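# Park a bicycle in a loose floor rack

## Task

Put the bicycle into the floor rack so that one of its wheels sits in the slot near the slot's closed end, with the kickstand raised fully. When finished the bike must be at rest and touched by nothing but the rack (no wall, furniture or loose item), and it must stay that way once the robot lets go. The rack can slide because it is not anchored. The robot must not topple or be left leaning, or the task fails.

## Robot and tools

ROBOT. TidyBot++: a four-caster mobile base (0.54 m long, 0.50 m wide, 0.38 m tall) carrying one seven-joint arm with a two-finger gripper. The shoulder sits 0.12 m ahead of the base centre at 0.68 m height. Segments: upper arm 0.42 m, forearm 0.31 m, hand 0.31 m. The arm starts folded with the hand pointing down, reaching up to 0.08 m beyond the base front. Cameras: base_camera (fixed on the base) and wrist_camera (looks along the hand).

FRAMES. Base frame: origin on the floor below the base centre, x forward, y left, z up, metres. hand_pose is reported in it as the point midway between the finger pads; the hand's z axis runs out along the fingers, its y axis is the opening direction. Odometry frame is the base frame as it was at scene start; base_odometry counts wheel turns only, so slip shows as travel and drift of a few cm and degrees builds up. Heading is in rad, left positive, -3.142 to 3.142. base_tilt gives forward and right lean in degrees.

move. One action per call, built from any of base, joints, target, plus optional speeds; all parts start at once.
- base: an object with keys translate_m (forward +, -2 to 2 m), strafe_m (left +, -2 to 2 m), rotate_rad (counter-clockwise seen from above +, -6.3 to 6.3 rad). These are offsets relative to where the base is when the command begins, measured along its own axes then, not places in the odometry frame.
- joints: absolute targets by name, in radians: joint_1_rad (unlimited; positive turns the arm clockwise from above, the opposite sense to rotate_rad), joint_2_rad -2.249 to 2.249 (shoulder, 0 is upright, + leans forward), joint_3_rad unlimited, joint_4_rad -2.579 to 2.579 (elbow, 0 straight), joint_5_rad unlimited, joint_6_rad -2.099 to 2.099 (wrist), joint_7_rad unlimited (hand roll), and gripper_pos 0 (open, about 85 mm gap) to 1 (closed, squeezing 100 to 150 N per finger). Unlimited joints take the short way round, so step less than half a turn. Tolerances are ±0.039 for joints 1 to 4, ±0.095 for 5 to 7, ±0.03 for the gripper.
- target: a single list of seven numbers [x, y, z, qw, qx, qy, qz], an absolute hand pose in the base frame, metres then a quaternion with w first. Only gripper_pos may accompany it in joints. Results are usually within about 3 cm; to correct, add (desired minus reported hand_pose) to the previous target. To hold a loaded hand still, resend hand_target, not hand_pose.
- speeds: optional caps for this action: translate_m and strafe_m 0.05 to 0.5 m/s (give one of them when both move), rotate_rad 0.1 to 1.57 rad/s.
- cameras: list from base_camera, wrist_camera, all; [] for none.
- blocking: true or omitted waits for rest; false returns within about 0.5 s while motion continues.
Unknown keys make a call invalid; out-of-range values get it refused. A move lasts at most 15 s; a base move times out after 14 s.

wait(seconds 0 to 10, cameras) returns state after the pause. stop(cameras) brakes all running motions. zoom_image(camera, region [x0,y0,x1,y1] in pixels, at most 504x504) enlarges part of the newest image; base_camera is 644x364, wrist_camera 644x476 fisheye. read_manual gives licence text only. finished_scene(scene) ends the scene irreversibly; the bike must stay parked without the robot.

RESULT LINES. move says done, or the worst status. base_status, joint_status, hand_status per motion: done, moving, off_target (resting away from target, maybe still pushing), stopped, contact_stop or time_out (uncommanded stop, target dropped), not_followed (withheld by the self-collision check; also shown as joint command not followed or pose unreachable with a cause), torque_fault, limit_stop_at_motor_heat. hand_target is where the joint targets would put the hand. motor_effort is torque in percent of maximum, bracketed number the peak in the last action. on_its_own lists unrequested robot actions. ARM HIT flags a hard hit on the base or the arm itself. Motor temperatures, MOTOR HOT (60 °C) and OVER-TEMPERATURE FAULT (75 °C, arm goes limp 30 to 60 s) track heat. After a refused call or an uncommanded stop, the rest of your queued move, wait and finished_scene calls are skipped.

CAUTIONS. A blocked base keeps shoving until timeout and may still say done. The arm does not avoid obstacles and nothing keeps it off the base. A snag above about 0.6 m while driving, sideways swings of an outstretched arm, or pushing and pulling a raised hand can tip the robot; retract the arm or back away to recover. Torque spikes past 104.5 N m (joints 1 to 4) or 51.3 N m (5 to 7) freeze the arm for 10 s. Held loads make the arm sag. Do not drop or fling the bike, slam it, squeeze something that still rests on a surface hard, or push the loose rack away. Occasional external tugs on held parts or loose objects can happen. Less robot time is better.

Each tool is called after "Request:" by a JSON object that holds its "op" and its "data", one argument or row to a line.

## Session

Request:
{"op": "move", "data": {

}}

Scene clock: 0.00 s.
Motor temperatures (°C): [42 35 36 36 42 43 47]
base_odometry: x=+0.000 y=+0.000 heading=+0.000
base_tilt: forward=-0.1 right=+0.0
base_status: not commanded
joint_positions: joint_1_rad=+0.009 joint_2_rad=-0.339 joint_3_rad=+3.110 joint_4_rad=-2.512 joint_5_rad=-0.030 joint_6_rad=-0.906 joint_7_rad=+1.562 gripper_pos=+0.000
joint_status: not commanded
motor_effort: joint_1_rad=-1 joint_2_rad=+0 joint_3_rad=+2 joint_4_rad=+12 joint_5_rad=+0 joint_6_rad=+1 joint_7_rad=+0
hand_pose: x=+0.2573 y=+0.0107 z=+0.5898 quat_wxyz=(-0.007, +0.999, -0.003, +0.032) (m; base frame)
hand_target: x=+0.2572 y=+0.0107 z=+0.5897 quat_wxyz=(-0.007, +0.999, -0.003, +0.031) (m; base frame)
hand_status: not commanded
pictures: base_camera, wrist_camera

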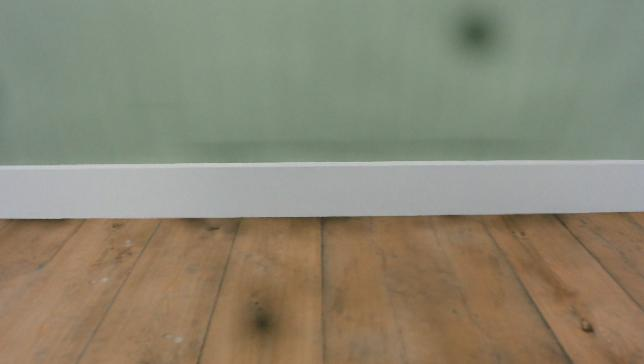

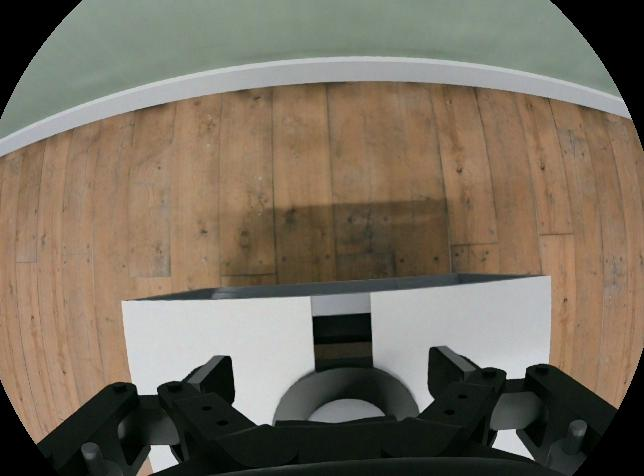

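Request:
{"op": "move", "data": {
  "base": {"rotate_rad": 0.8}
}}

Request:
{"op": "move", "data": {
  "base": {"rotate_rad": 0.8}
}}

Request:
{"op": "move", "data": {
  "base": {"rotate_rad": 0.8}
}}

Request:
{"op": "move", "data": {
  "base": {"rotate_rad": 0.8}
}}

Scene clock: 6.93 s.
Motor temperatures (°C): [42 35 36 36 42 43 47]
move: done
base_odometry: x=+0.000 y=+0.000 heading=+0.800
base_tilt: forward=+0.0 right=+0.0
base_status: done
joint_positions: joint_1_rad=+0.009 joint_2_rad=-0.339 joint_3_rad=+3.110 joint_4_rad=-2.512 joint_5_rad=-0.030 joint_6_rad=-0.906 joint_7_rad=+1.562 gripper_pos=+0.000
joint_status: not commanded
motor_effort: joint_1_rad=-1(1) joint_2_rad=-1(1) joint_3_rad=+2(3) joint_4_rad=+13(13) joint_5_rad=+0(1) joint_6_rad=+0(2) joint_7_rad=+0(0)
hand_pose: x=+0.2573 y=+0.0107 z=+0.5898 quat_wxyz=(-0.007, +0.999, -0.003, +0.032) (m; base frame)
hand_target: x=+0.2572 y=+0.0107 z=+0.5897 quat_wxyz=(-0.007, +0.999, -0.003, +0.031) (m; base frame)
hand_status: not commanded
pictures: base_camera, wrist_camera

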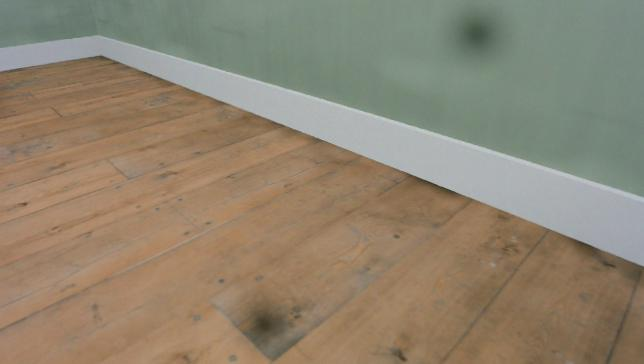

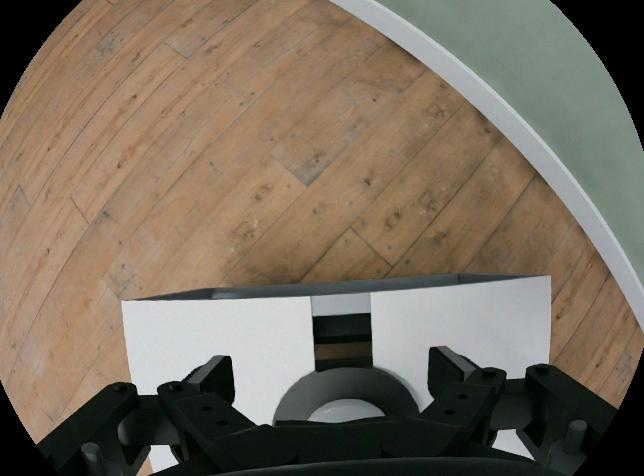

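Scene clock: 8.63 s.
Motor temperatures (°C): [42 35 36 36 42 43 47]
move: done
base_odometry: x=+0.000 y=+0.000 heading=+1.599
base_tilt: forward=+0.0 right=+0.1
base_status: done
joint_positions: joint_1_rad=+0.009 joint_2_rad=-0.339 joint_3_rad=+3.110 joint_4_rad=-2.512 joint_5_rad=-0.030 joint_6_rad=-0.906 joint_7_rad=+1.562 gripper_pos=+0.000
joint_status: not commanded
motor_effort: joint_1_rad=-1(1) joint_2_rad=-1(1) joint_3_rad=+2(3) joint_4_rad=+12(13) joint_5_rad=+0(1) joint_6_rad=+1(2) joint_7_rad=+0(0)
hand_pose: x=+0.2573 y=+0.0107 z=+0.5898 quat_wxyz=(-0.007, +0.999, -0.003, +0.032) (m; base frame)
hand_target: x=+0.2572 y=+0.0107 z=+0.5897 quat_wxyz=(-0.007, +0.999, -0.003, +0.031) (m; base frame)
hand_status: not commanded
pictures: base_camera, wrist_camera

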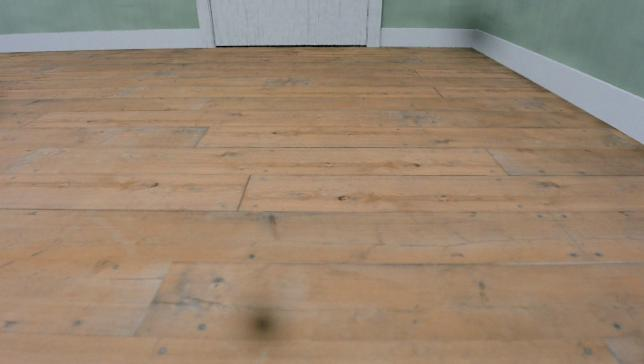

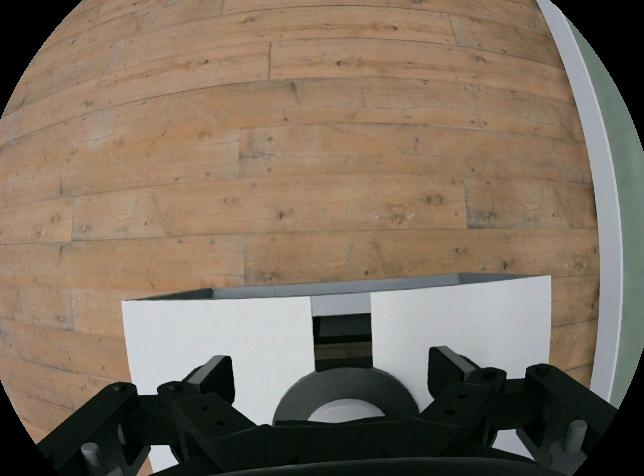

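Scene clock: 10.33 s.
Motor temperatures (°C): [42 35 36 36 42 43 47]
move: done
base_odometry: x=+0.000 y=+0.000 heading=+2.399
base_tilt: forward=+0.0 right=-0.1
base_status: done
joint_positions: joint_1_rad=+0.009 joint_2_rad=-0.339 joint_3_rad=+3.110 joint_4_rad=-2.512 joint_5_rad=-0.030 joint_6_rad=-0.906 joint_7_rad=+1.562 gripper_pos=+0.000
joint_status: not commanded
motor_effort: joint_1_rad=-1(1) joint_2_rad=-1(1) joint_3_rad=+2(3) joint_4_rad=+12(14) joint_5_rad=+0(1) joint_6_rad=+1(2) joint_7_rad=+0(0)
hand_pose: x=+0.2573 y=+0.0107 z=+0.5898 quat_wxyz=(-0.007, +0.999, -0.003, +0.032) (m; base frame)
hand_target: x=+0.2572 y=+0.0107 z=+0.5897 quat_wxyz=(-0.007, +0.999, -0.003, +0.031) (m; base frame)
hand_status: not commanded
pictures: base_camera, wrist_camera

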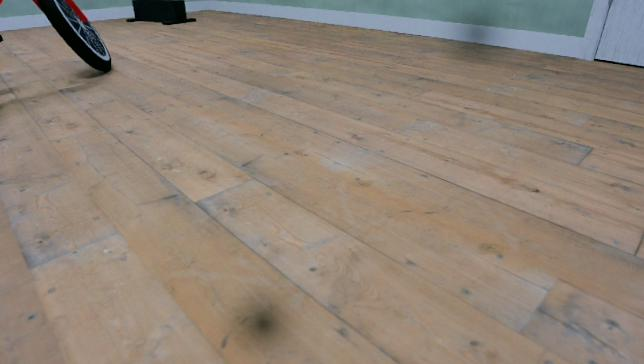

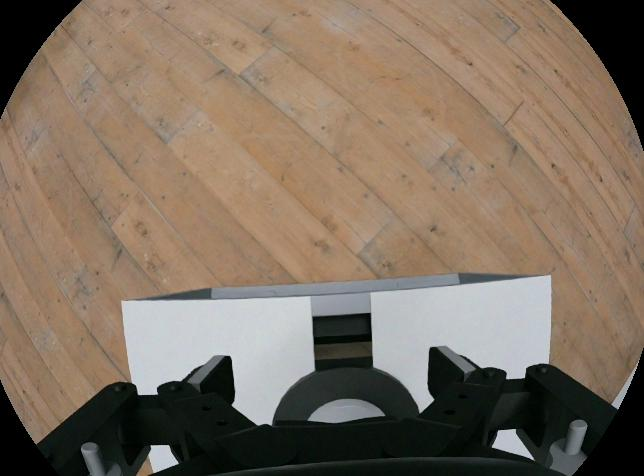

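Scene clock: 12.03 s.
Motor temperatures (°C): [42 35 36 36 42 43 47]
move: done
base_odometry: x=+0.000 y=+0.000 heading=-3.085
base_tilt: forward=-0.1 right=+0.0
base_status: done
joint_positions: joint_1_rad=+0.009 joint_2_rad=-0.339 joint_3_rad=+3.110 joint_4_rad=-2.512 joint_5_rad=-0.030 joint_6_rad=-0.906 joint_7_rad=+1.562 gripper_pos=+0.000
joint_status: not commanded
motor_effort: joint_1_rad=-1(1) joint_2_rad=-1(1) joint_3_rad=+2(3) joint_4_rad=+12(13) joint_5_rad=+0(1) joint_6_rad=+1(2) joint_7_rad=+0(0)
hand_pose: x=+0.2573 y=+0.0107 z=+0.5898 quat_wxyz=(-0.007, +0.999, -0.003, +0.032) (m; base frame)
hand_target: x=+0.2572 y=+0.0107 z=+0.5897 quat_wxyz=(-0.007, +0.999, -0.003, +0.031) (m; base frame)
hand_status: not commanded
pictures: base_camera, wrist_camera

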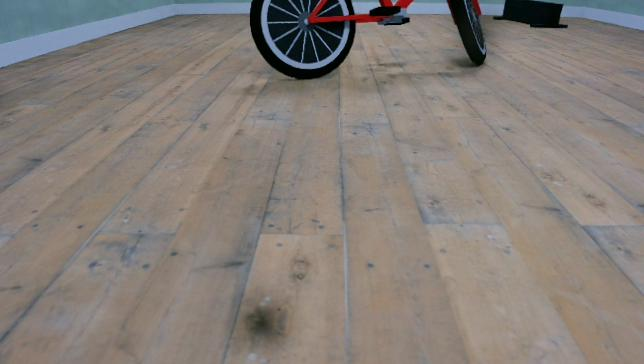

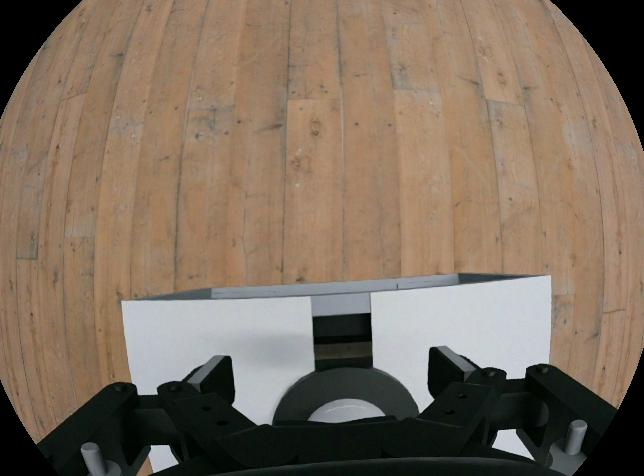

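Request:
{"op": "move", "data": {
  "base": {"rotate_rad": 0.8}
}}

Request:
{"op": "move", "data": {
  "base": {"rotate_rad": 0.8}
}}

Request:
{"op": "move", "data": {
  "base": {"rotate_rad": -1.7}
}}

Request:
{"op": "zoom_image", "data": {
  "camera": "base_camera",
  "region": [200, 0, 644, 120]
}}

Scene clock: 18.17 s.
Motor temperatures (°C): [42 35 36 36 42 43 47]
move: done
base_odometry: x=+0.000 y=+0.000 heading=-2.285
base_tilt: forward=-0.1 right=+0.0
base_status: done
joint_positions: joint_1_rad=+0.009 joint_2_rad=-0.339 joint_3_rad=+3.110 joint_4_rad=-2.512 joint_5_rad=-0.030 joint_6_rad=-0.906 joint_7_rad=+1.562 gripper_pos=+0.000
joint_status: not commanded
motor_effort: joint_1_rad=-1(2) joint_2_rad=-1(1) joint_3_rad=+2(3) joint_4_rad=+12(13) joint_5_rad=+0(1) joint_6_rad=+1(2) joint_7_rad=+0(0)
hand_pose: x=+0.2573 y=+0.0107 z=+0.5898 quat_wxyz=(-0.007, +0.999, -0.003, +0.032) (m; base frame)
hand_target: x=+0.2572 y=+0.0107 z=+0.5897 quat_wxyz=(-0.007, +0.999, -0.003, +0.031) (m; base frame)
hand_status: not commanded
pictures: base_camera, wrist_camera

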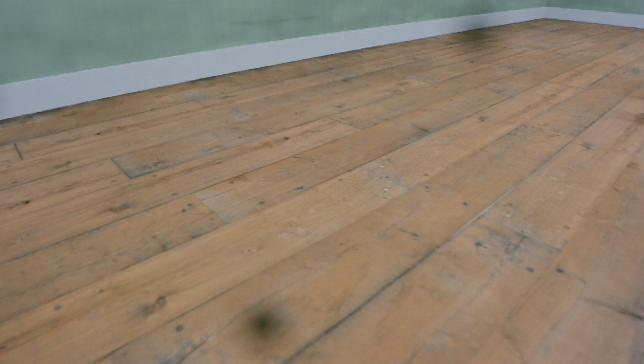

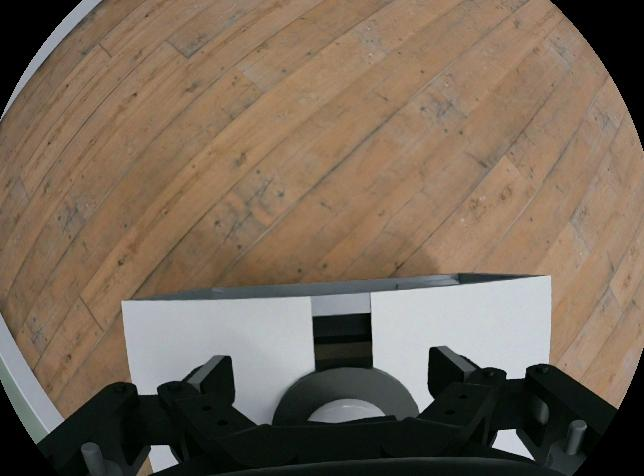

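Scene clock: 19.87 s.
Motor temperatures (°C): [42 35 36 36 42 43 47]
move: done
base_odometry: x=+0.000 y=+0.000 heading=-1.486
base_tilt: forward=-0.1 right=+0.0
base_status: done
joint_positions: joint_1_rad=+0.009 joint_2_rad=-0.339 joint_3_rad=+3.110 joint_4_rad=-2.512 joint_5_rad=-0.030 joint_6_rad=-0.906 joint_7_rad=+1.562 gripper_pos=+0.000
joint_status: not commanded
motor_effort: joint_1_rad=-1(1) joint_2_rad=+0(1) joint_3_rad=+2(3) joint_4_rad=+12(14) joint_5_rad=+0(1) joint_6_rad=+1(2) joint_7_rad=+0(0)
hand_pose: x=+0.2573 y=+0.0107 z=+0.5898 quat_wxyz=(-0.007, +0.999, -0.003, +0.032) (m; base frame)
hand_target: x=+0.2572 y=+0.0107 z=+0.5897 quat_wxyz=(-0.007, +0.999, -0.003, +0.031) (m; base frame)
hand_status: not commanded
pictures: base_camera, wrist_camera

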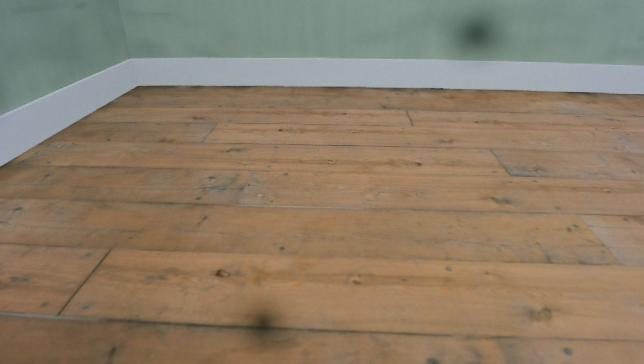

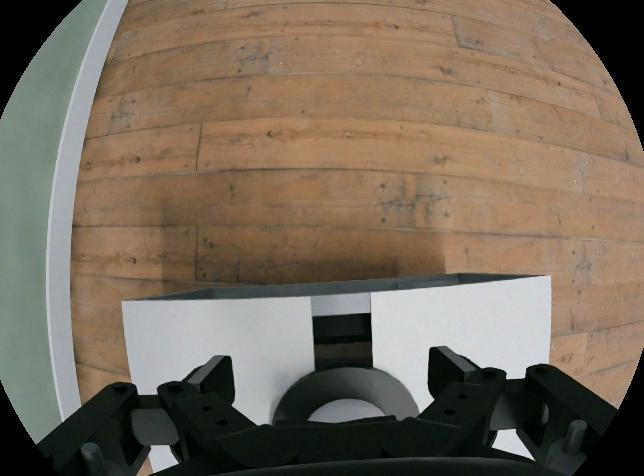

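Scene clock: 22.40 s.
Motor temperatures (°C): [42 35 36 36 42 43 47]
move: done
base_odometry: x=+0.000 y=+0.000 heading=+3.098
base_tilt: forward=-0.1 right=+0.0
base_status: done
joint_positions: joint_1_rad=+0.009 joint_2_rad=-0.339 joint_3_rad=+3.110 joint_4_rad=-2.512 joint_5_rad=-0.030 joint_6_rad=-0.906 joint_7_rad=+1.562 gripper_pos=+0.000
joint_status: not commanded
motor_effort: joint_1_rad=-1(2) joint_2_rad=-1(1) joint_3_rad=+2(3) joint_4_rad=+12(13) joint_5_rad=+0(1) joint_6_rad=+1(2) joint_7_rad=+0(0)
hand_pose: x=+0.2573 y=+0.0107 z=+0.5898 quat_wxyz=(-0.007, +0.999, -0.003, +0.032) (m; base frame)
hand_target: x=+0.2572 y=+0.0107 z=+0.5897 quat_wxyz=(-0.007, +0.999, -0.003, +0.031) (m; base frame)
hand_status: not commanded
pictures: base_camera, wrist_camera

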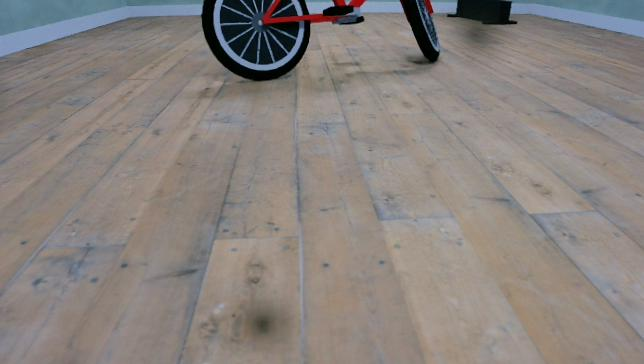

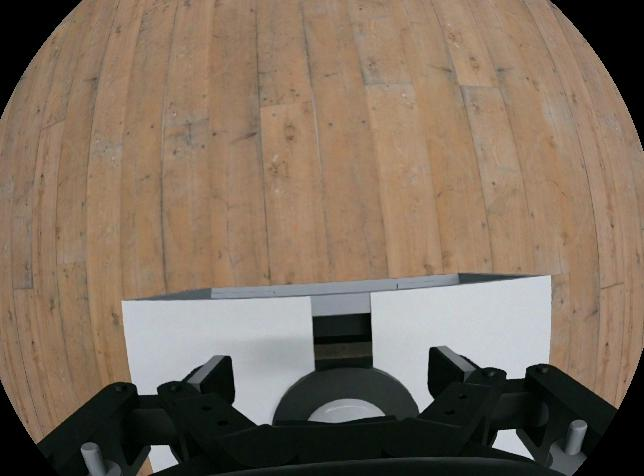

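Scaled by 1.135.

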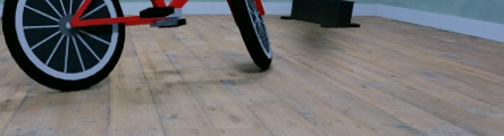

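Request:
{"op": "move", "data": {
  "joints": {"joint_6_rad": 0.3}
}}

Request:
{"op": "zoom_image", "data": {
  "camera": "wrist_camera",
  "region": [70, 0, 570, 420]
}}

Scene clock: 31.27 s.
Motor temperatures (°C): [42 35 36 36 42 43 47]
move: done
base_odometry: x=+0.000 y=+0.000 heading=+3.098
base_tilt: forward=+0.0 right=+0.0
base_status: not commanded
joint_positions: joint_1_rad=+0.009 joint_2_rad=-0.339 joint_3_rad=+3.110 joint_4_rad=-2.512 joint_5_rad=-0.030 joint_6_rad=+0.216 joint_7_rad=+1.562 gripper_pos=+0.000
joint_status: all done
motor_effort: joint_1_rad=+0(1) joint_2_rad=-5(5) joint_3_rad=+2(3) joint_4_rad=+17(18) joint_5_rad=+0(1) joint_6_rad=+9(10) joint_7_rad=+0(0)
hand_pose: x=+0.5261 y=+0.0089 z=+0.7834 quat_wxyz=(-0.009, +0.829, -0.006, +0.558) (m; base frame)
hand_target: x=+0.5347 y=+0.0086 z=+0.8077 quat_wxyz=(-0.009, +0.806, -0.006, +0.592) (m; base frame)
hand_status: not commanded
pictures: base_camera, wrist_camera

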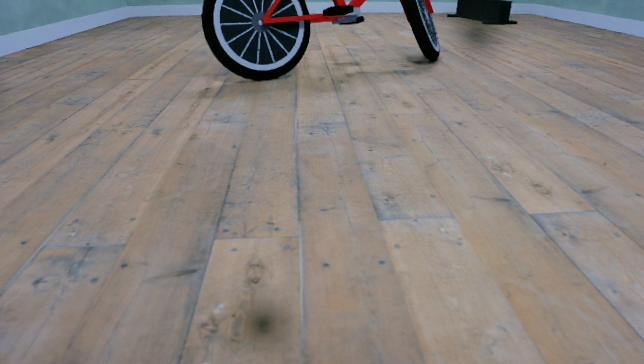

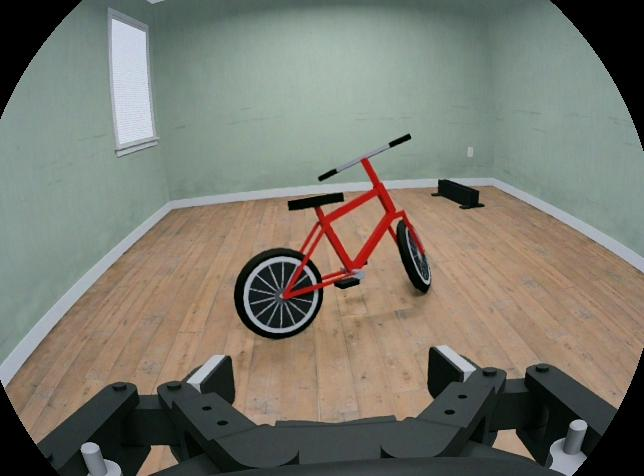

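Scaled by 1.008.

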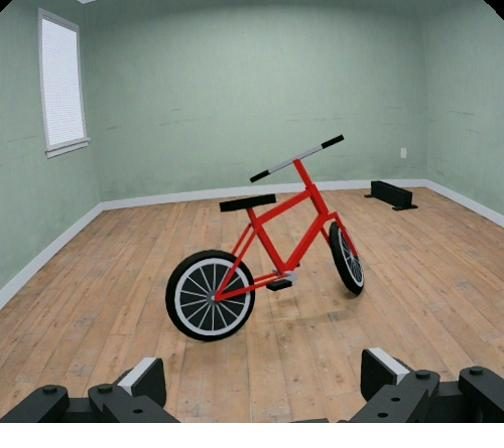

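Request:
{"op": "move", "data": {
  "base": {"strafe_m": -1.2, "translate_m": 1.2}
}}

Request:
{"op": "move", "data": {
  "base": {"rotate_rad": 0.7}
}}

Scene clock: 43.30 s.
Motor temperatures (°C): [41 35 36 36 42 43 47]
move: done
base_odometry: x=-1.147 y=+1.251 heading=+3.098
base_tilt: forward=+0.0 right=+0.0
base_status: done
joint_positions: joint_1_rad=+0.009 joint_2_rad=-0.339 joint_3_rad=+3.110 joint_4_rad=-2.512 joint_5_rad=-0.030 joint_6_rad=+0.220 joint_7_rad=+1.562 gripper_pos=+0.000
joint_status: not commanded
motor_effort: joint_1_rad=-1(2) joint_2_rad=-5(9) joint_3_rad=+2(4) joint_4_rad=+16(18) joint_5_rad=+1(1) joint_6_rad=+9(10) joint_7_rad=+0(0)
hand_pose: x=+0.5265 y=+0.0089 z=+0.7844 quat_wxyz=(-0.009, +0.829, -0.006, +0.560) (m; base frame)
hand_target: x=+0.5347 y=+0.0086 z=+0.8077 quat_wxyz=(-0.009, +0.806, -0.006, +0.592) (m; base frame)
hand_status: not commanded
pictures: base_camera, wrist_camera

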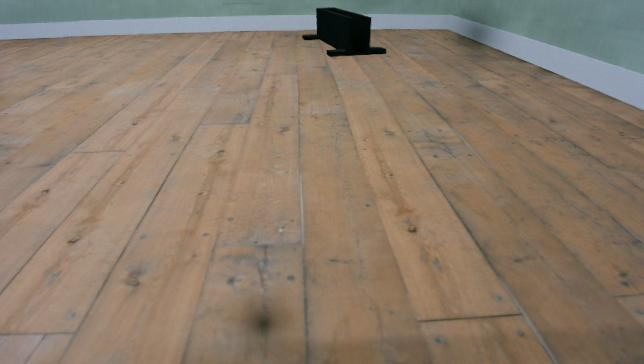

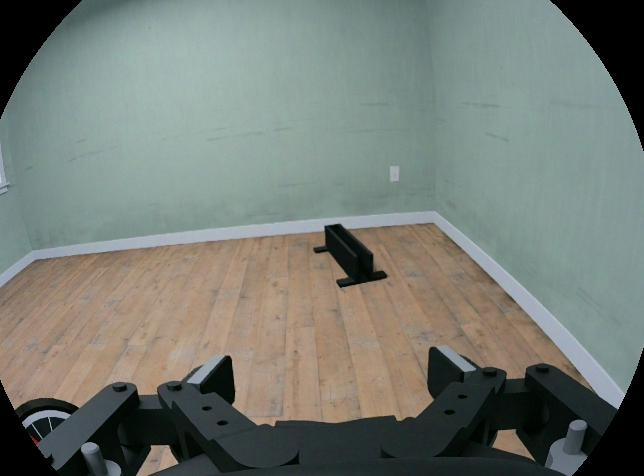

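Scene clock: 44.97 s.
Motor temperatures (°C): [41 35 36 36 42 43 47]
move: done
base_odometry: x=-1.147 y=+1.251 heading=-2.486
base_tilt: forward=-0.1 right=+0.0
base_status: done
joint_positions: joint_1_rad=+0.009 joint_2_rad=-0.339 joint_3_rad=+3.110 joint_4_rad=-2.512 joint_5_rad=-0.030 joint_6_rad=+0.220 joint_7_rad=+1.562 gripper_pos=+0.000
joint_status: not commanded
motor_effort: joint_1_rad=+0(2) joint_2_rad=-5(6) joint_3_rad=+2(4) joint_4_rad=+17(18) joint_5_rad=+0(1) joint_6_rad=+8(10) joint_7_rad=+0(0)
hand_pose: x=+0.5265 y=+0.0091 z=+0.7844 quat_wxyz=(-0.010, +0.828, -0.006, +0.560) (m; base frame)
hand_target: x=+0.5347 y=+0.0086 z=+0.8077 quat_wxyz=(-0.009, +0.806, -0.006, +0.592) (m; base frame)
hand_status: not commanded
pictures: base_camera, wrist_camera

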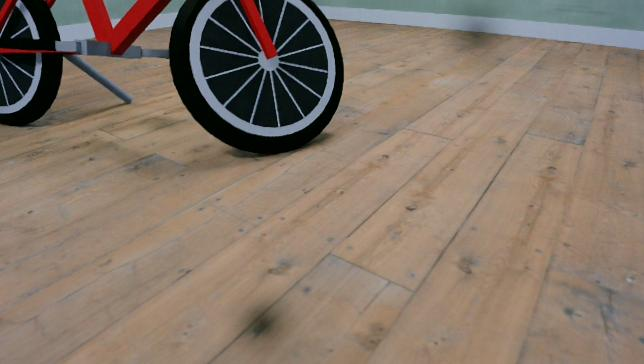

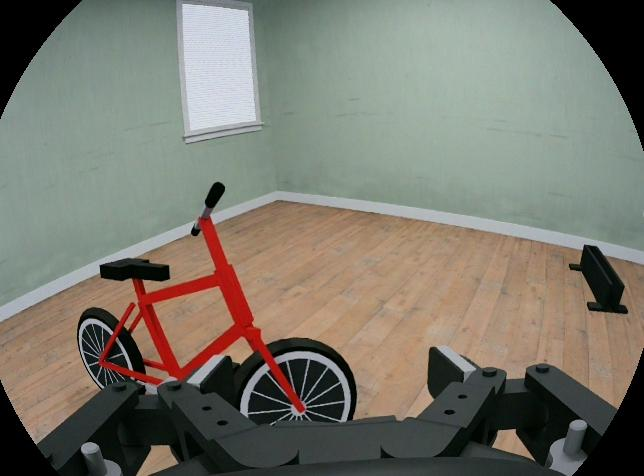

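Request:
{"op": "move", "data": {
  "base": {"rotate_rad": -0.7}
}}

Request:
{"op": "move", "data": {
  "base": {"translate_m": 0.7}
}}

Request:
{"op": "zoom_image", "data": {
  "camera": "base_camera",
  "region": [240, 0, 500, 150]
}}

Request:
{"op": "zoom_image", "data": {
  "camera": "wrist_camera",
  "region": [240, 180, 480, 360]
}}

Scene clock: 51.13 s.
Motor temperatures (°C): [41 35 36 36 42 43 47]
move: done
base_odometry: x=-1.147 y=+1.252 heading=+3.098
base_tilt: forward=-0.1 right=+0.0
base_status: done
joint_positions: joint_1_rad=+0.009 joint_2_rad=-0.339 joint_3_rad=+3.110 joint_4_rad=-2.512 joint_5_rad=-0.030 joint_6_rad=+0.220 joint_7_rad=+1.562 gripper_pos=+0.000
joint_status: not commanded
motor_effort: joint_1_rad=-1(2) joint_2_rad=-5(6) joint_3_rad=+2(4) joint_4_rad=+16(18) joint_5_rad=+0(1) joint_6_rad=+8(10) joint_7_rad=+0(0)
hand_pose: x=+0.5265 y=+0.0090 z=+0.7844 quat_wxyz=(-0.009, +0.828, -0.006, +0.560) (m; base frame)
hand_target: x=+0.5347 y=+0.0086 z=+0.8077 quat_wxyz=(-0.009, +0.806, -0.006, +0.592) (m; base frame)
hand_status: not commanded
pictures: base_camera, wrist_camera

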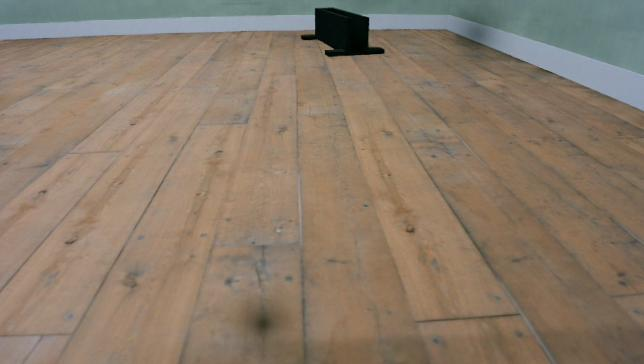

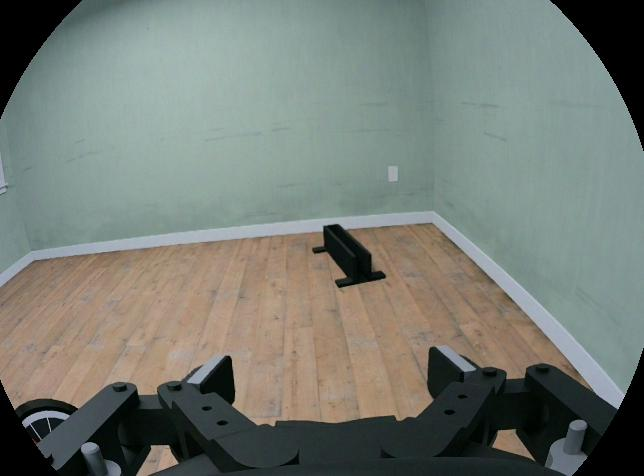

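Scene clock: 53.90 s.
Motor temperatures (°C): [41 35 36 36 42 43 47]
move: done
base_odometry: x=-1.846 y=+1.282 heading=+3.097
base_tilt: forward=-0.1 right=+0.0
base_status: done
joint_positions: joint_1_rad=+0.009 joint_2_rad=-0.340 joint_3_rad=+3.110 joint_4_rad=-2.512 joint_5_rad=-0.030 joint_6_rad=+0.221 joint_7_rad=+1.562 gripper_pos=+0.000
joint_status: not commanded
motor_effort: joint_1_rad=-1(2) joint_2_rad=-5(7) joint_3_rad=+2(3) joint_4_rad=+16(19) joint_5_rad=+0(1) joint_6_rad=+9(10) joint_7_rad=+0(0)
hand_pose: x=+0.5266 y=+0.0090 z=+0.7848 quat_wxyz=(-0.009, +0.828, -0.006, +0.560) (m; base frame)
hand_target: x=+0.5347 y=+0.0086 z=+0.8077 quat_wxyz=(-0.009, +0.806, -0.006, +0.592) (m; base frame)
hand_status: not commanded
pictures: base_camera, wrist_camera

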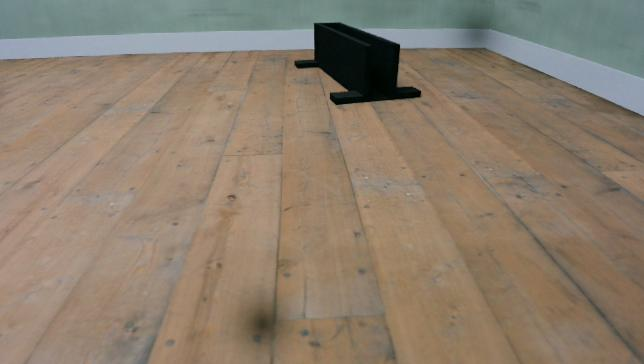

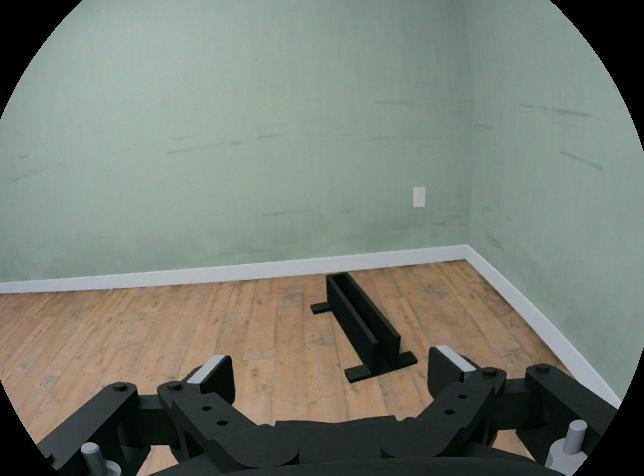

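Scaled by 1.938.

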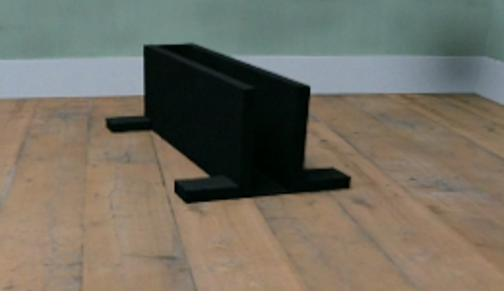

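Scaled by 2.100.

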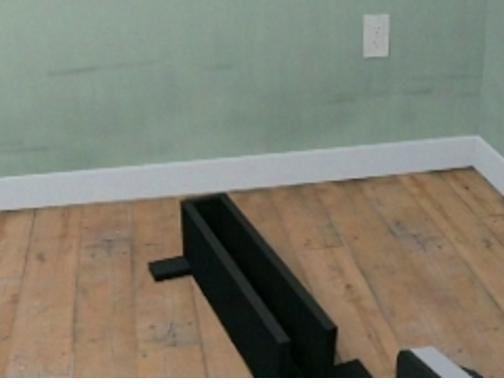

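Request:
{"op": "move", "data": {
  "base": {"translate_m": 0.7},
  "cameras": []
}}

Request:
{"op": "move", "data": {
  "base": {"strafe_m": 1.3},
  "cameras": []
}}

Request:
{"op": "move", "data": {
  "base": {"rotate_rad": -2.68}
}}

Request:
{"op": "zoom_image", "data": {
  "camera": "wrist_camera",
  "region": [70, 50, 570, 430]
}}

Scene clock: 119.30 s.
Motor temperatures (°C): [41 35 35 36 42 43 47]
move: done
base_odometry: x=-2.546 y=+1.313 heading=+3.096
base_tilt: forward=-0.1 right=+0.0
base_status: done
joint_positions: joint_1_rad=+0.009 joint_2_rad=-0.340 joint_3_rad=+3.110 joint_4_rad=-2.512 joint_5_rad=-0.030 joint_6_rad=+0.221 joint_7_rad=+1.562 gripper_pos=+0.000
joint_status: not commanded
motor_effort: joint_1_rad=+0(1) joint_2_rad=-5(7) joint_3_rad=+3(3) joint_4_rad=+17(19) joint_5_rad=+0(1) joint_6_rad=+9(9) joint_7_rad=+0(0)
hand_pose: x=+0.5267 y=+0.0090 z=+0.7849 quat_wxyz=(-0.009, +0.828, -0.006, +0.561) (m; base frame)
hand_target: x=+0.5347 y=+0.0086 z=+0.8077 quat_wxyz=(-0.009, +0.806, -0.006, +0.592) (m; base frame)
hand_status: not commanded
pictures: none
No camera images: "cameras" was empty.

Scene clock: 123.27 s.
Motor temperatures (°C): [41 35 35 36 42 43 47]
move: done
base_odometry: x=-2.604 y=+0.014 heading=+3.096
base_tilt: forward=-0.1 right=+0.0
base_status: done
joint_positions: joint_1_rad=+0.009 joint_2_rad=-0.340 joint_3_rad=+3.110 joint_4_rad=-2.512 joint_5_rad=-0.030 joint_6_rad=+0.221 joint_7_rad=+1.562 gripper_pos=+0.000
joint_status: not commanded
motor_effort: joint_1_rad=-1(2) joint_2_rad=-5(5) joint_3_rad=+2(3) joint_4_rad=+17(18) joint_5_rad=+1(1) joint_6_rad=+9(10) joint_7_rad=+0(0)
hand_pose: x=+0.5267 y=+0.0090 z=+0.7849 quat_wxyz=(-0.009, +0.828, -0.006, +0.561) (m; base frame)
hand_target: x=+0.5347 y=+0.0086 z=+0.8077 quat_wxyz=(-0.009, +0.806, -0.006, +0.592) (m; base frame)
hand_status: not commanded
pictures: none
No camera images: "cameras" was empty.

Scene clock: 126.27 s.
Motor temperatures (°C): [41 35 35 36 42 43 47]
move: done
base_odometry: x=-2.604 y=+0.014 heading=+0.417
base_tilt: forward=+0.0 right=+0.0
base_status: done
joint_positions: joint_1_rad=+0.009 joint_2_rad=-0.340 joint_3_rad=+3.110 joint_4_rad=-2.512 joint_5_rad=-0.030 joint_6_rad=+0.221 joint_7_rad=+1.562 gripper_pos=+0.000
joint_status: not commanded
motor_effort: joint_1_rad=-1(2) joint_2_rad=-5(6) joint_3_rad=+2(3) joint_4_rad=+17(18) joint_5_rad=+0(1) joint_6_rad=+9(10) joint_7_rad=+0(0)
hand_pose: x=+0.5267 y=+0.0090 z=+0.7849 quat_wxyz=(-0.009, +0.828, -0.006, +0.561) (m; base frame)
hand_target: x=+0.5347 y=+0.0086 z=+0.8077 quat_wxyz=(-0.009, +0.806, -0.006, +0.592) (m; base frame)
hand_status: not commanded
pictures: base_camera, wrist_camera

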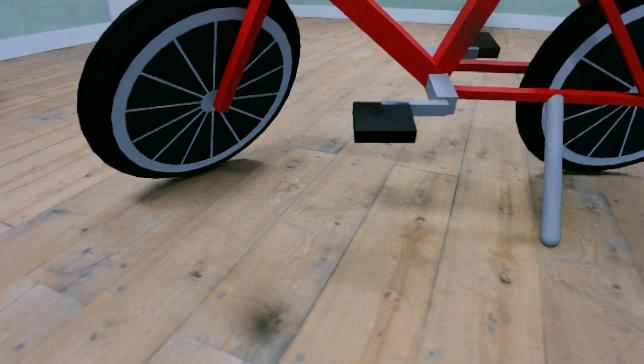

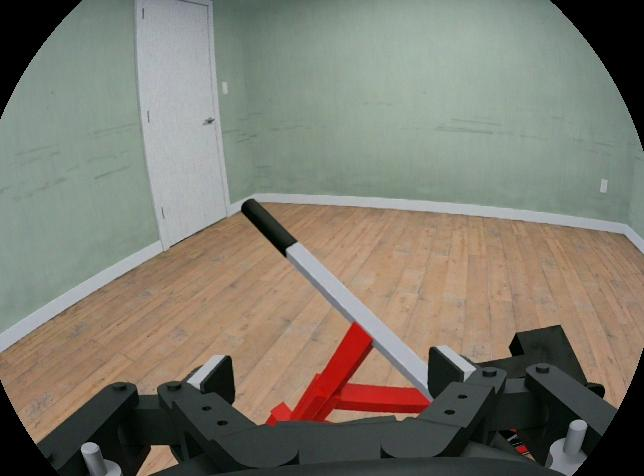

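Scaled by 1.008.

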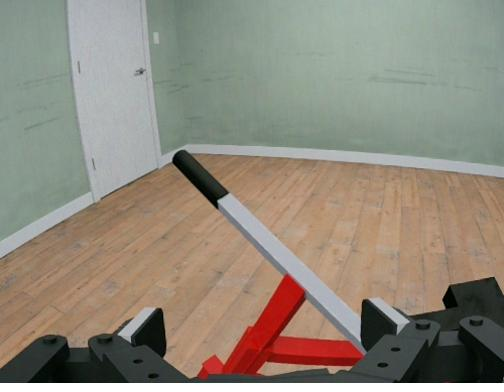

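Request:
{"op": "move", "data": {
  "base": {"translate_m": -0.35}
}}

Request:
{"op": "move", "data": {
  "joints": {"joint_6_rad": -0.1}
}}

Request:
{"op": "zoom_image", "data": {
  "camera": "wrist_camera",
  "region": [70, 0, 570, 420]
}}

Request:
{"op": "zoom_image", "data": {
  "camera": "base_camera",
  "region": [0, 0, 504, 300]
}}

Scene clock: 133.90 s.
Motor temperatures (°C): [41 35 35 36 42 43 47]
move: done
base_odometry: x=-2.925 y=-0.127 heading=+0.416
base_tilt: forward=+0.0 right=+0.1
base_status: done
joint_positions: joint_1_rad=+0.009 joint_2_rad=-0.341 joint_3_rad=+3.110 joint_4_rad=-2.512 joint_5_rad=-0.030 joint_6_rad=+0.222 joint_7_rad=+1.562 gripper_pos=+0.000
joint_status: not commanded
motor_effort: joint_1_rad=-1(1) joint_2_rad=-5(9) joint_3_rad=+2(3) joint_4_rad=+17(19) joint_5_rad=+0(1) joint_6_rad=+10(10) joint_7_rad=+0(0)
hand_pose: x=+0.5266 y=+0.0090 z=+0.7857 quat_wxyz=(-0.009, +0.827, -0.006, +0.561) (m; base frame)
hand_target: x=+0.5347 y=+0.0086 z=+0.8077 quat_wxyz=(-0.009, +0.806, -0.006, +0.592) (m; base frame)
hand_status: not commanded
pictures: base_camera, wrist_camera

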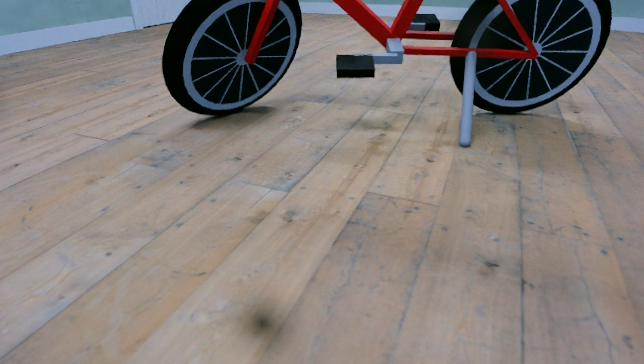

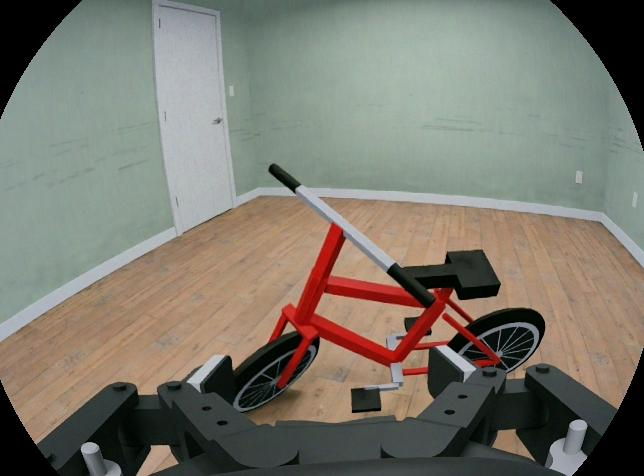

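Scene clock: 134.67 s.
Motor temperatures (°C): [41 35 35 36 42 43 47]
move: done
base_odometry: x=-2.925 y=-0.127 heading=+0.416
base_tilt: forward=-0.1 right=+0.0
base_status: not commanded
joint_positions: joint_1_rad=+0.009 joint_2_rad=-0.341 joint_3_rad=+3.110 joint_4_rad=-2.512 joint_5_rad=-0.030 joint_6_rad=-0.066 joint_7_rad=+1.562 gripper_pos=+0.000
joint_status: all done
motor_effort: joint_1_rad=-1(1) joint_2_rad=-4(5) joint_3_rad=+2(3) joint_4_rad=+16(19) joint_5_rad=+0(1) joint_6_rad=+7(9) joint_7_rad=+0(0)
hand_pose: x=+0.4820 y=+0.0099 z=+0.7082 quat_wxyz=(-0.009, +0.899, -0.005, +0.437) (m; base frame)
hand_target: x=+0.4752 y=+0.0100 z=+0.6993 quat_wxyz=(-0.009, +0.907, -0.005, +0.421) (m; base frame)
hand_status: not commanded
pictures: base_camera, wrist_camera

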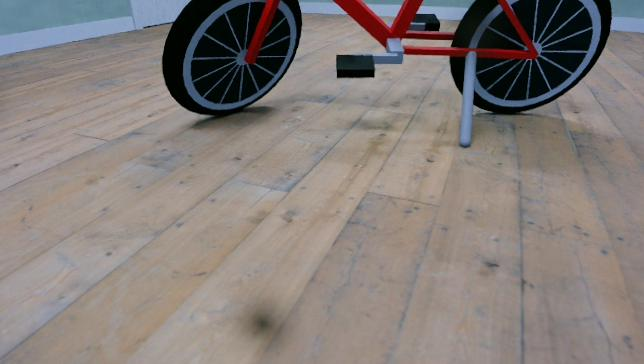

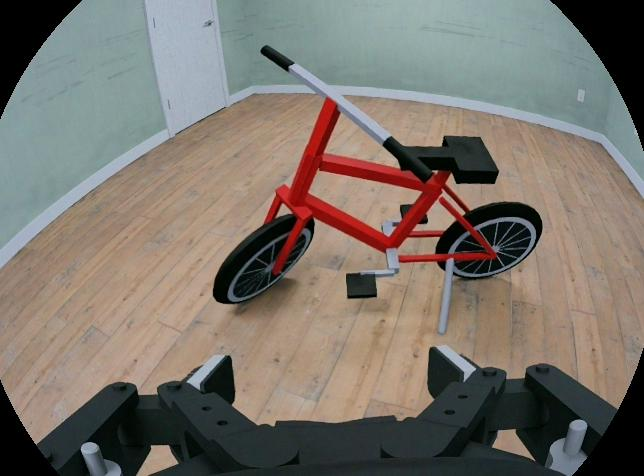

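Scaled by 1.008.

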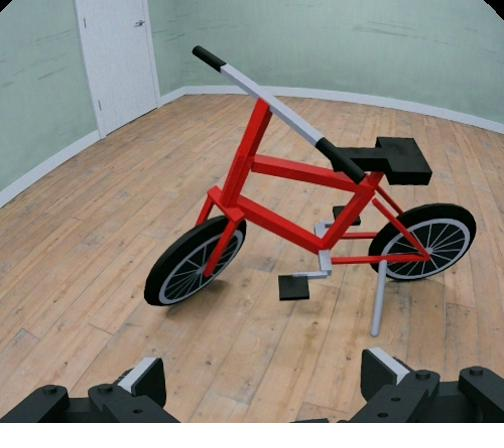

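Scaled by 1.000.

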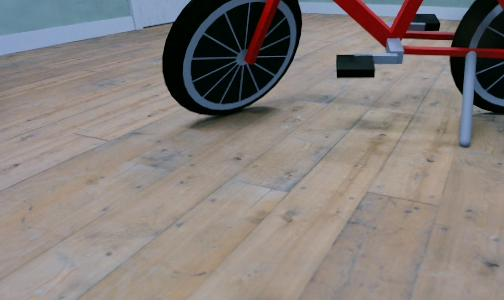

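Request:
{"op": "move", "data": {
  "target": [0.5, 0.0, 0.88, 0.0, 0.7071, -0.7071, 0.0]
}}

Request:
{"op": "move", "data": {
  "base": {"translate_m": 0.42, "strafe_m": -0.2}
}}

Scene clock: 220.27 s.
Motor temperatures (°C): [40 35 34 36 42 42 47]
move: off_target
base_odometry: x=-2.925 y=-0.127 heading=+0.416
base_tilt: forward=+0.0 right=+0.0
base_status: not commanded
joint_positions: joint_1_rad=-0.138 joint_2_rad=+0.175 joint_3_rad=+3.336 joint_4_rad=-1.093 joint_5_rad=-0.030 joint_6_rad=-1.806 joint_7_rad=+0.125 gripper_pos=+0.000
joint_status: not commanded
motor_effort: joint_1_rad=-1(1) joint_2_rad=-21(21) joint_3_rad=+2(3) joint_4_rad=+14(18) joint_5_rad=+0(1) joint_6_rad=+1(8) joint_7_rad=+0(0)
hand_pose: x=+0.5151 y=-0.0037 z=+0.8800 quat_wxyz=(-0.021, +0.735, -0.677, +0.029) (m; base frame)
hand_target: x=+0.5000 y=+0.0000 z=+0.8800 quat_wxyz=(+0.000, +0.707, -0.707, +0.000) (m; base frame)
hand_status: off_target (0.016 m and 6.2 deg from the pose sent, 0.173 m and 100.5 deg at the start)
pictures: base_camera, wrist_camera

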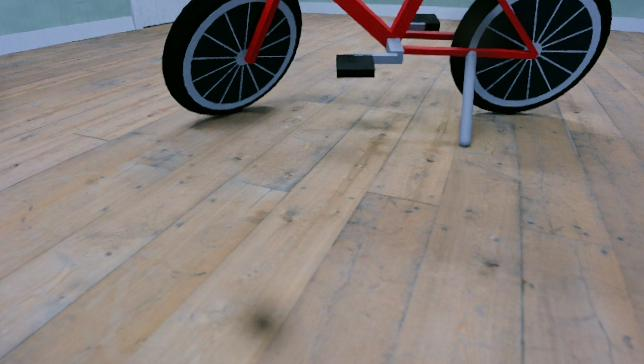

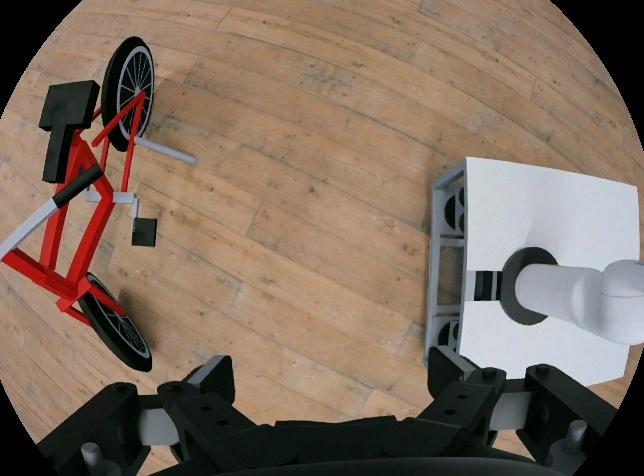

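Scene clock: 222.57 s.
Motor temperatures (°C): [40 35 34 36 42 42 47]
move: done
base_odometry: x=-2.459 y=-0.141 heading=+0.416
base_tilt: forward=+0.0 right=+0.0
base_status: done
joint_positions: joint_1_rad=-0.144 joint_2_rad=+0.191 joint_3_rad=+3.341 joint_4_rad=-1.091 joint_5_rad=-0.030 joint_6_rad=-1.813 joint_7_rad=+0.124 gripper_pos=+0.000
joint_status: not commanded
motor_effort: joint_1_rad=-1(2) joint_2_rad=-22(24) joint_3_rad=+2(3) joint_4_rad=+15(15) joint_5_rad=+0(1) joint_6_rad=+1(2) joint_7_rad=+0(0)
hand_pose: x=+0.5166 y=-0.0026 z=+0.8741 quat_wxyz=(-0.013, +0.735, -0.678, +0.022) (m; base frame)
hand_target: x=+0.5000 y=+0.0000 z=+0.8800 quat_wxyz=(+0.000, +0.707, -0.707, +0.000) (m; base frame)
hand_status: not commanded
pictures: base_camera, wrist_camera

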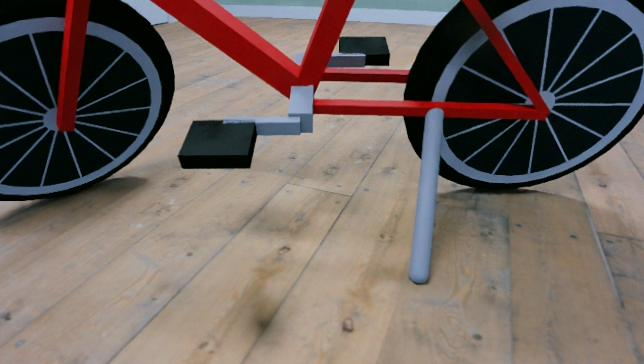

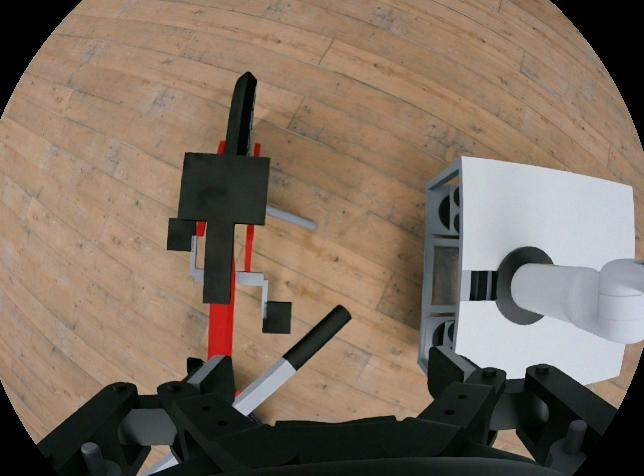

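Request:
{"op": "move", "data": {
  "target": [0.615, -0.045, 0.78, -0.0742, 0.7032, -0.7032, 0.0742]
}}

Scene clock: 239.63 s.
Motor temperatures (°C): [40 35 34 36 42 42 47]
move: off_target
base_odometry: x=-2.459 y=-0.141 heading=+0.416
base_tilt: forward=+0.0 right=+0.1
base_status: not commanded
joint_positions: joint_1_rad=-0.097 joint_2_rad=+0.286 joint_3_rad=+3.406 joint_4_rad=-1.272 joint_5_rad=-0.045 joint_6_rad=-1.443 joint_7_rad=+0.125 gripper_pos=+0.000
joint_status: not commanded
motor_effort: joint_1_rad=-1(2) joint_2_rad=-26(29) joint_3_rad=+2(4) joint_4_rad=+16(17) joint_5_rad=+0(1) joint_6_rad=+1(2) joint_7_rad=+0(0)
hand_pose: x=+0.5953 y=-0.0517 z=+0.7834 quat_wxyz=(-0.033, +0.695, -0.715, +0.068) (m; base frame)
hand_target: x=+0.6150 y=-0.0450 z=+0.7800 quat_wxyz=(-0.074, +0.703, -0.703, +0.074) (m; base frame)
hand_status: off_target (0.021 m and 5.0 deg from the pose sent, 0.143 m and 10.3 deg at the start)
pictures: base_camera, wrist_camera

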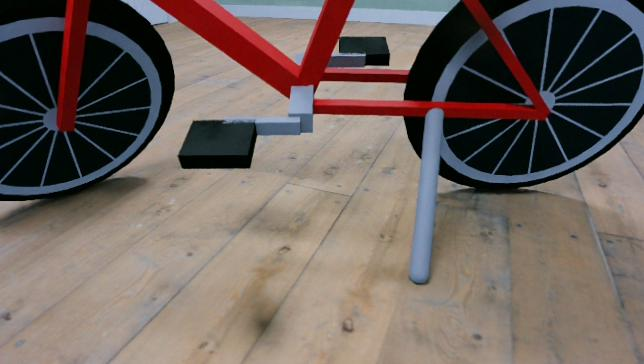

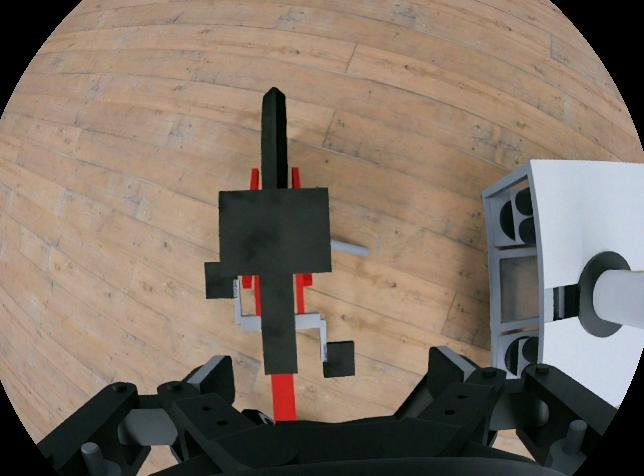

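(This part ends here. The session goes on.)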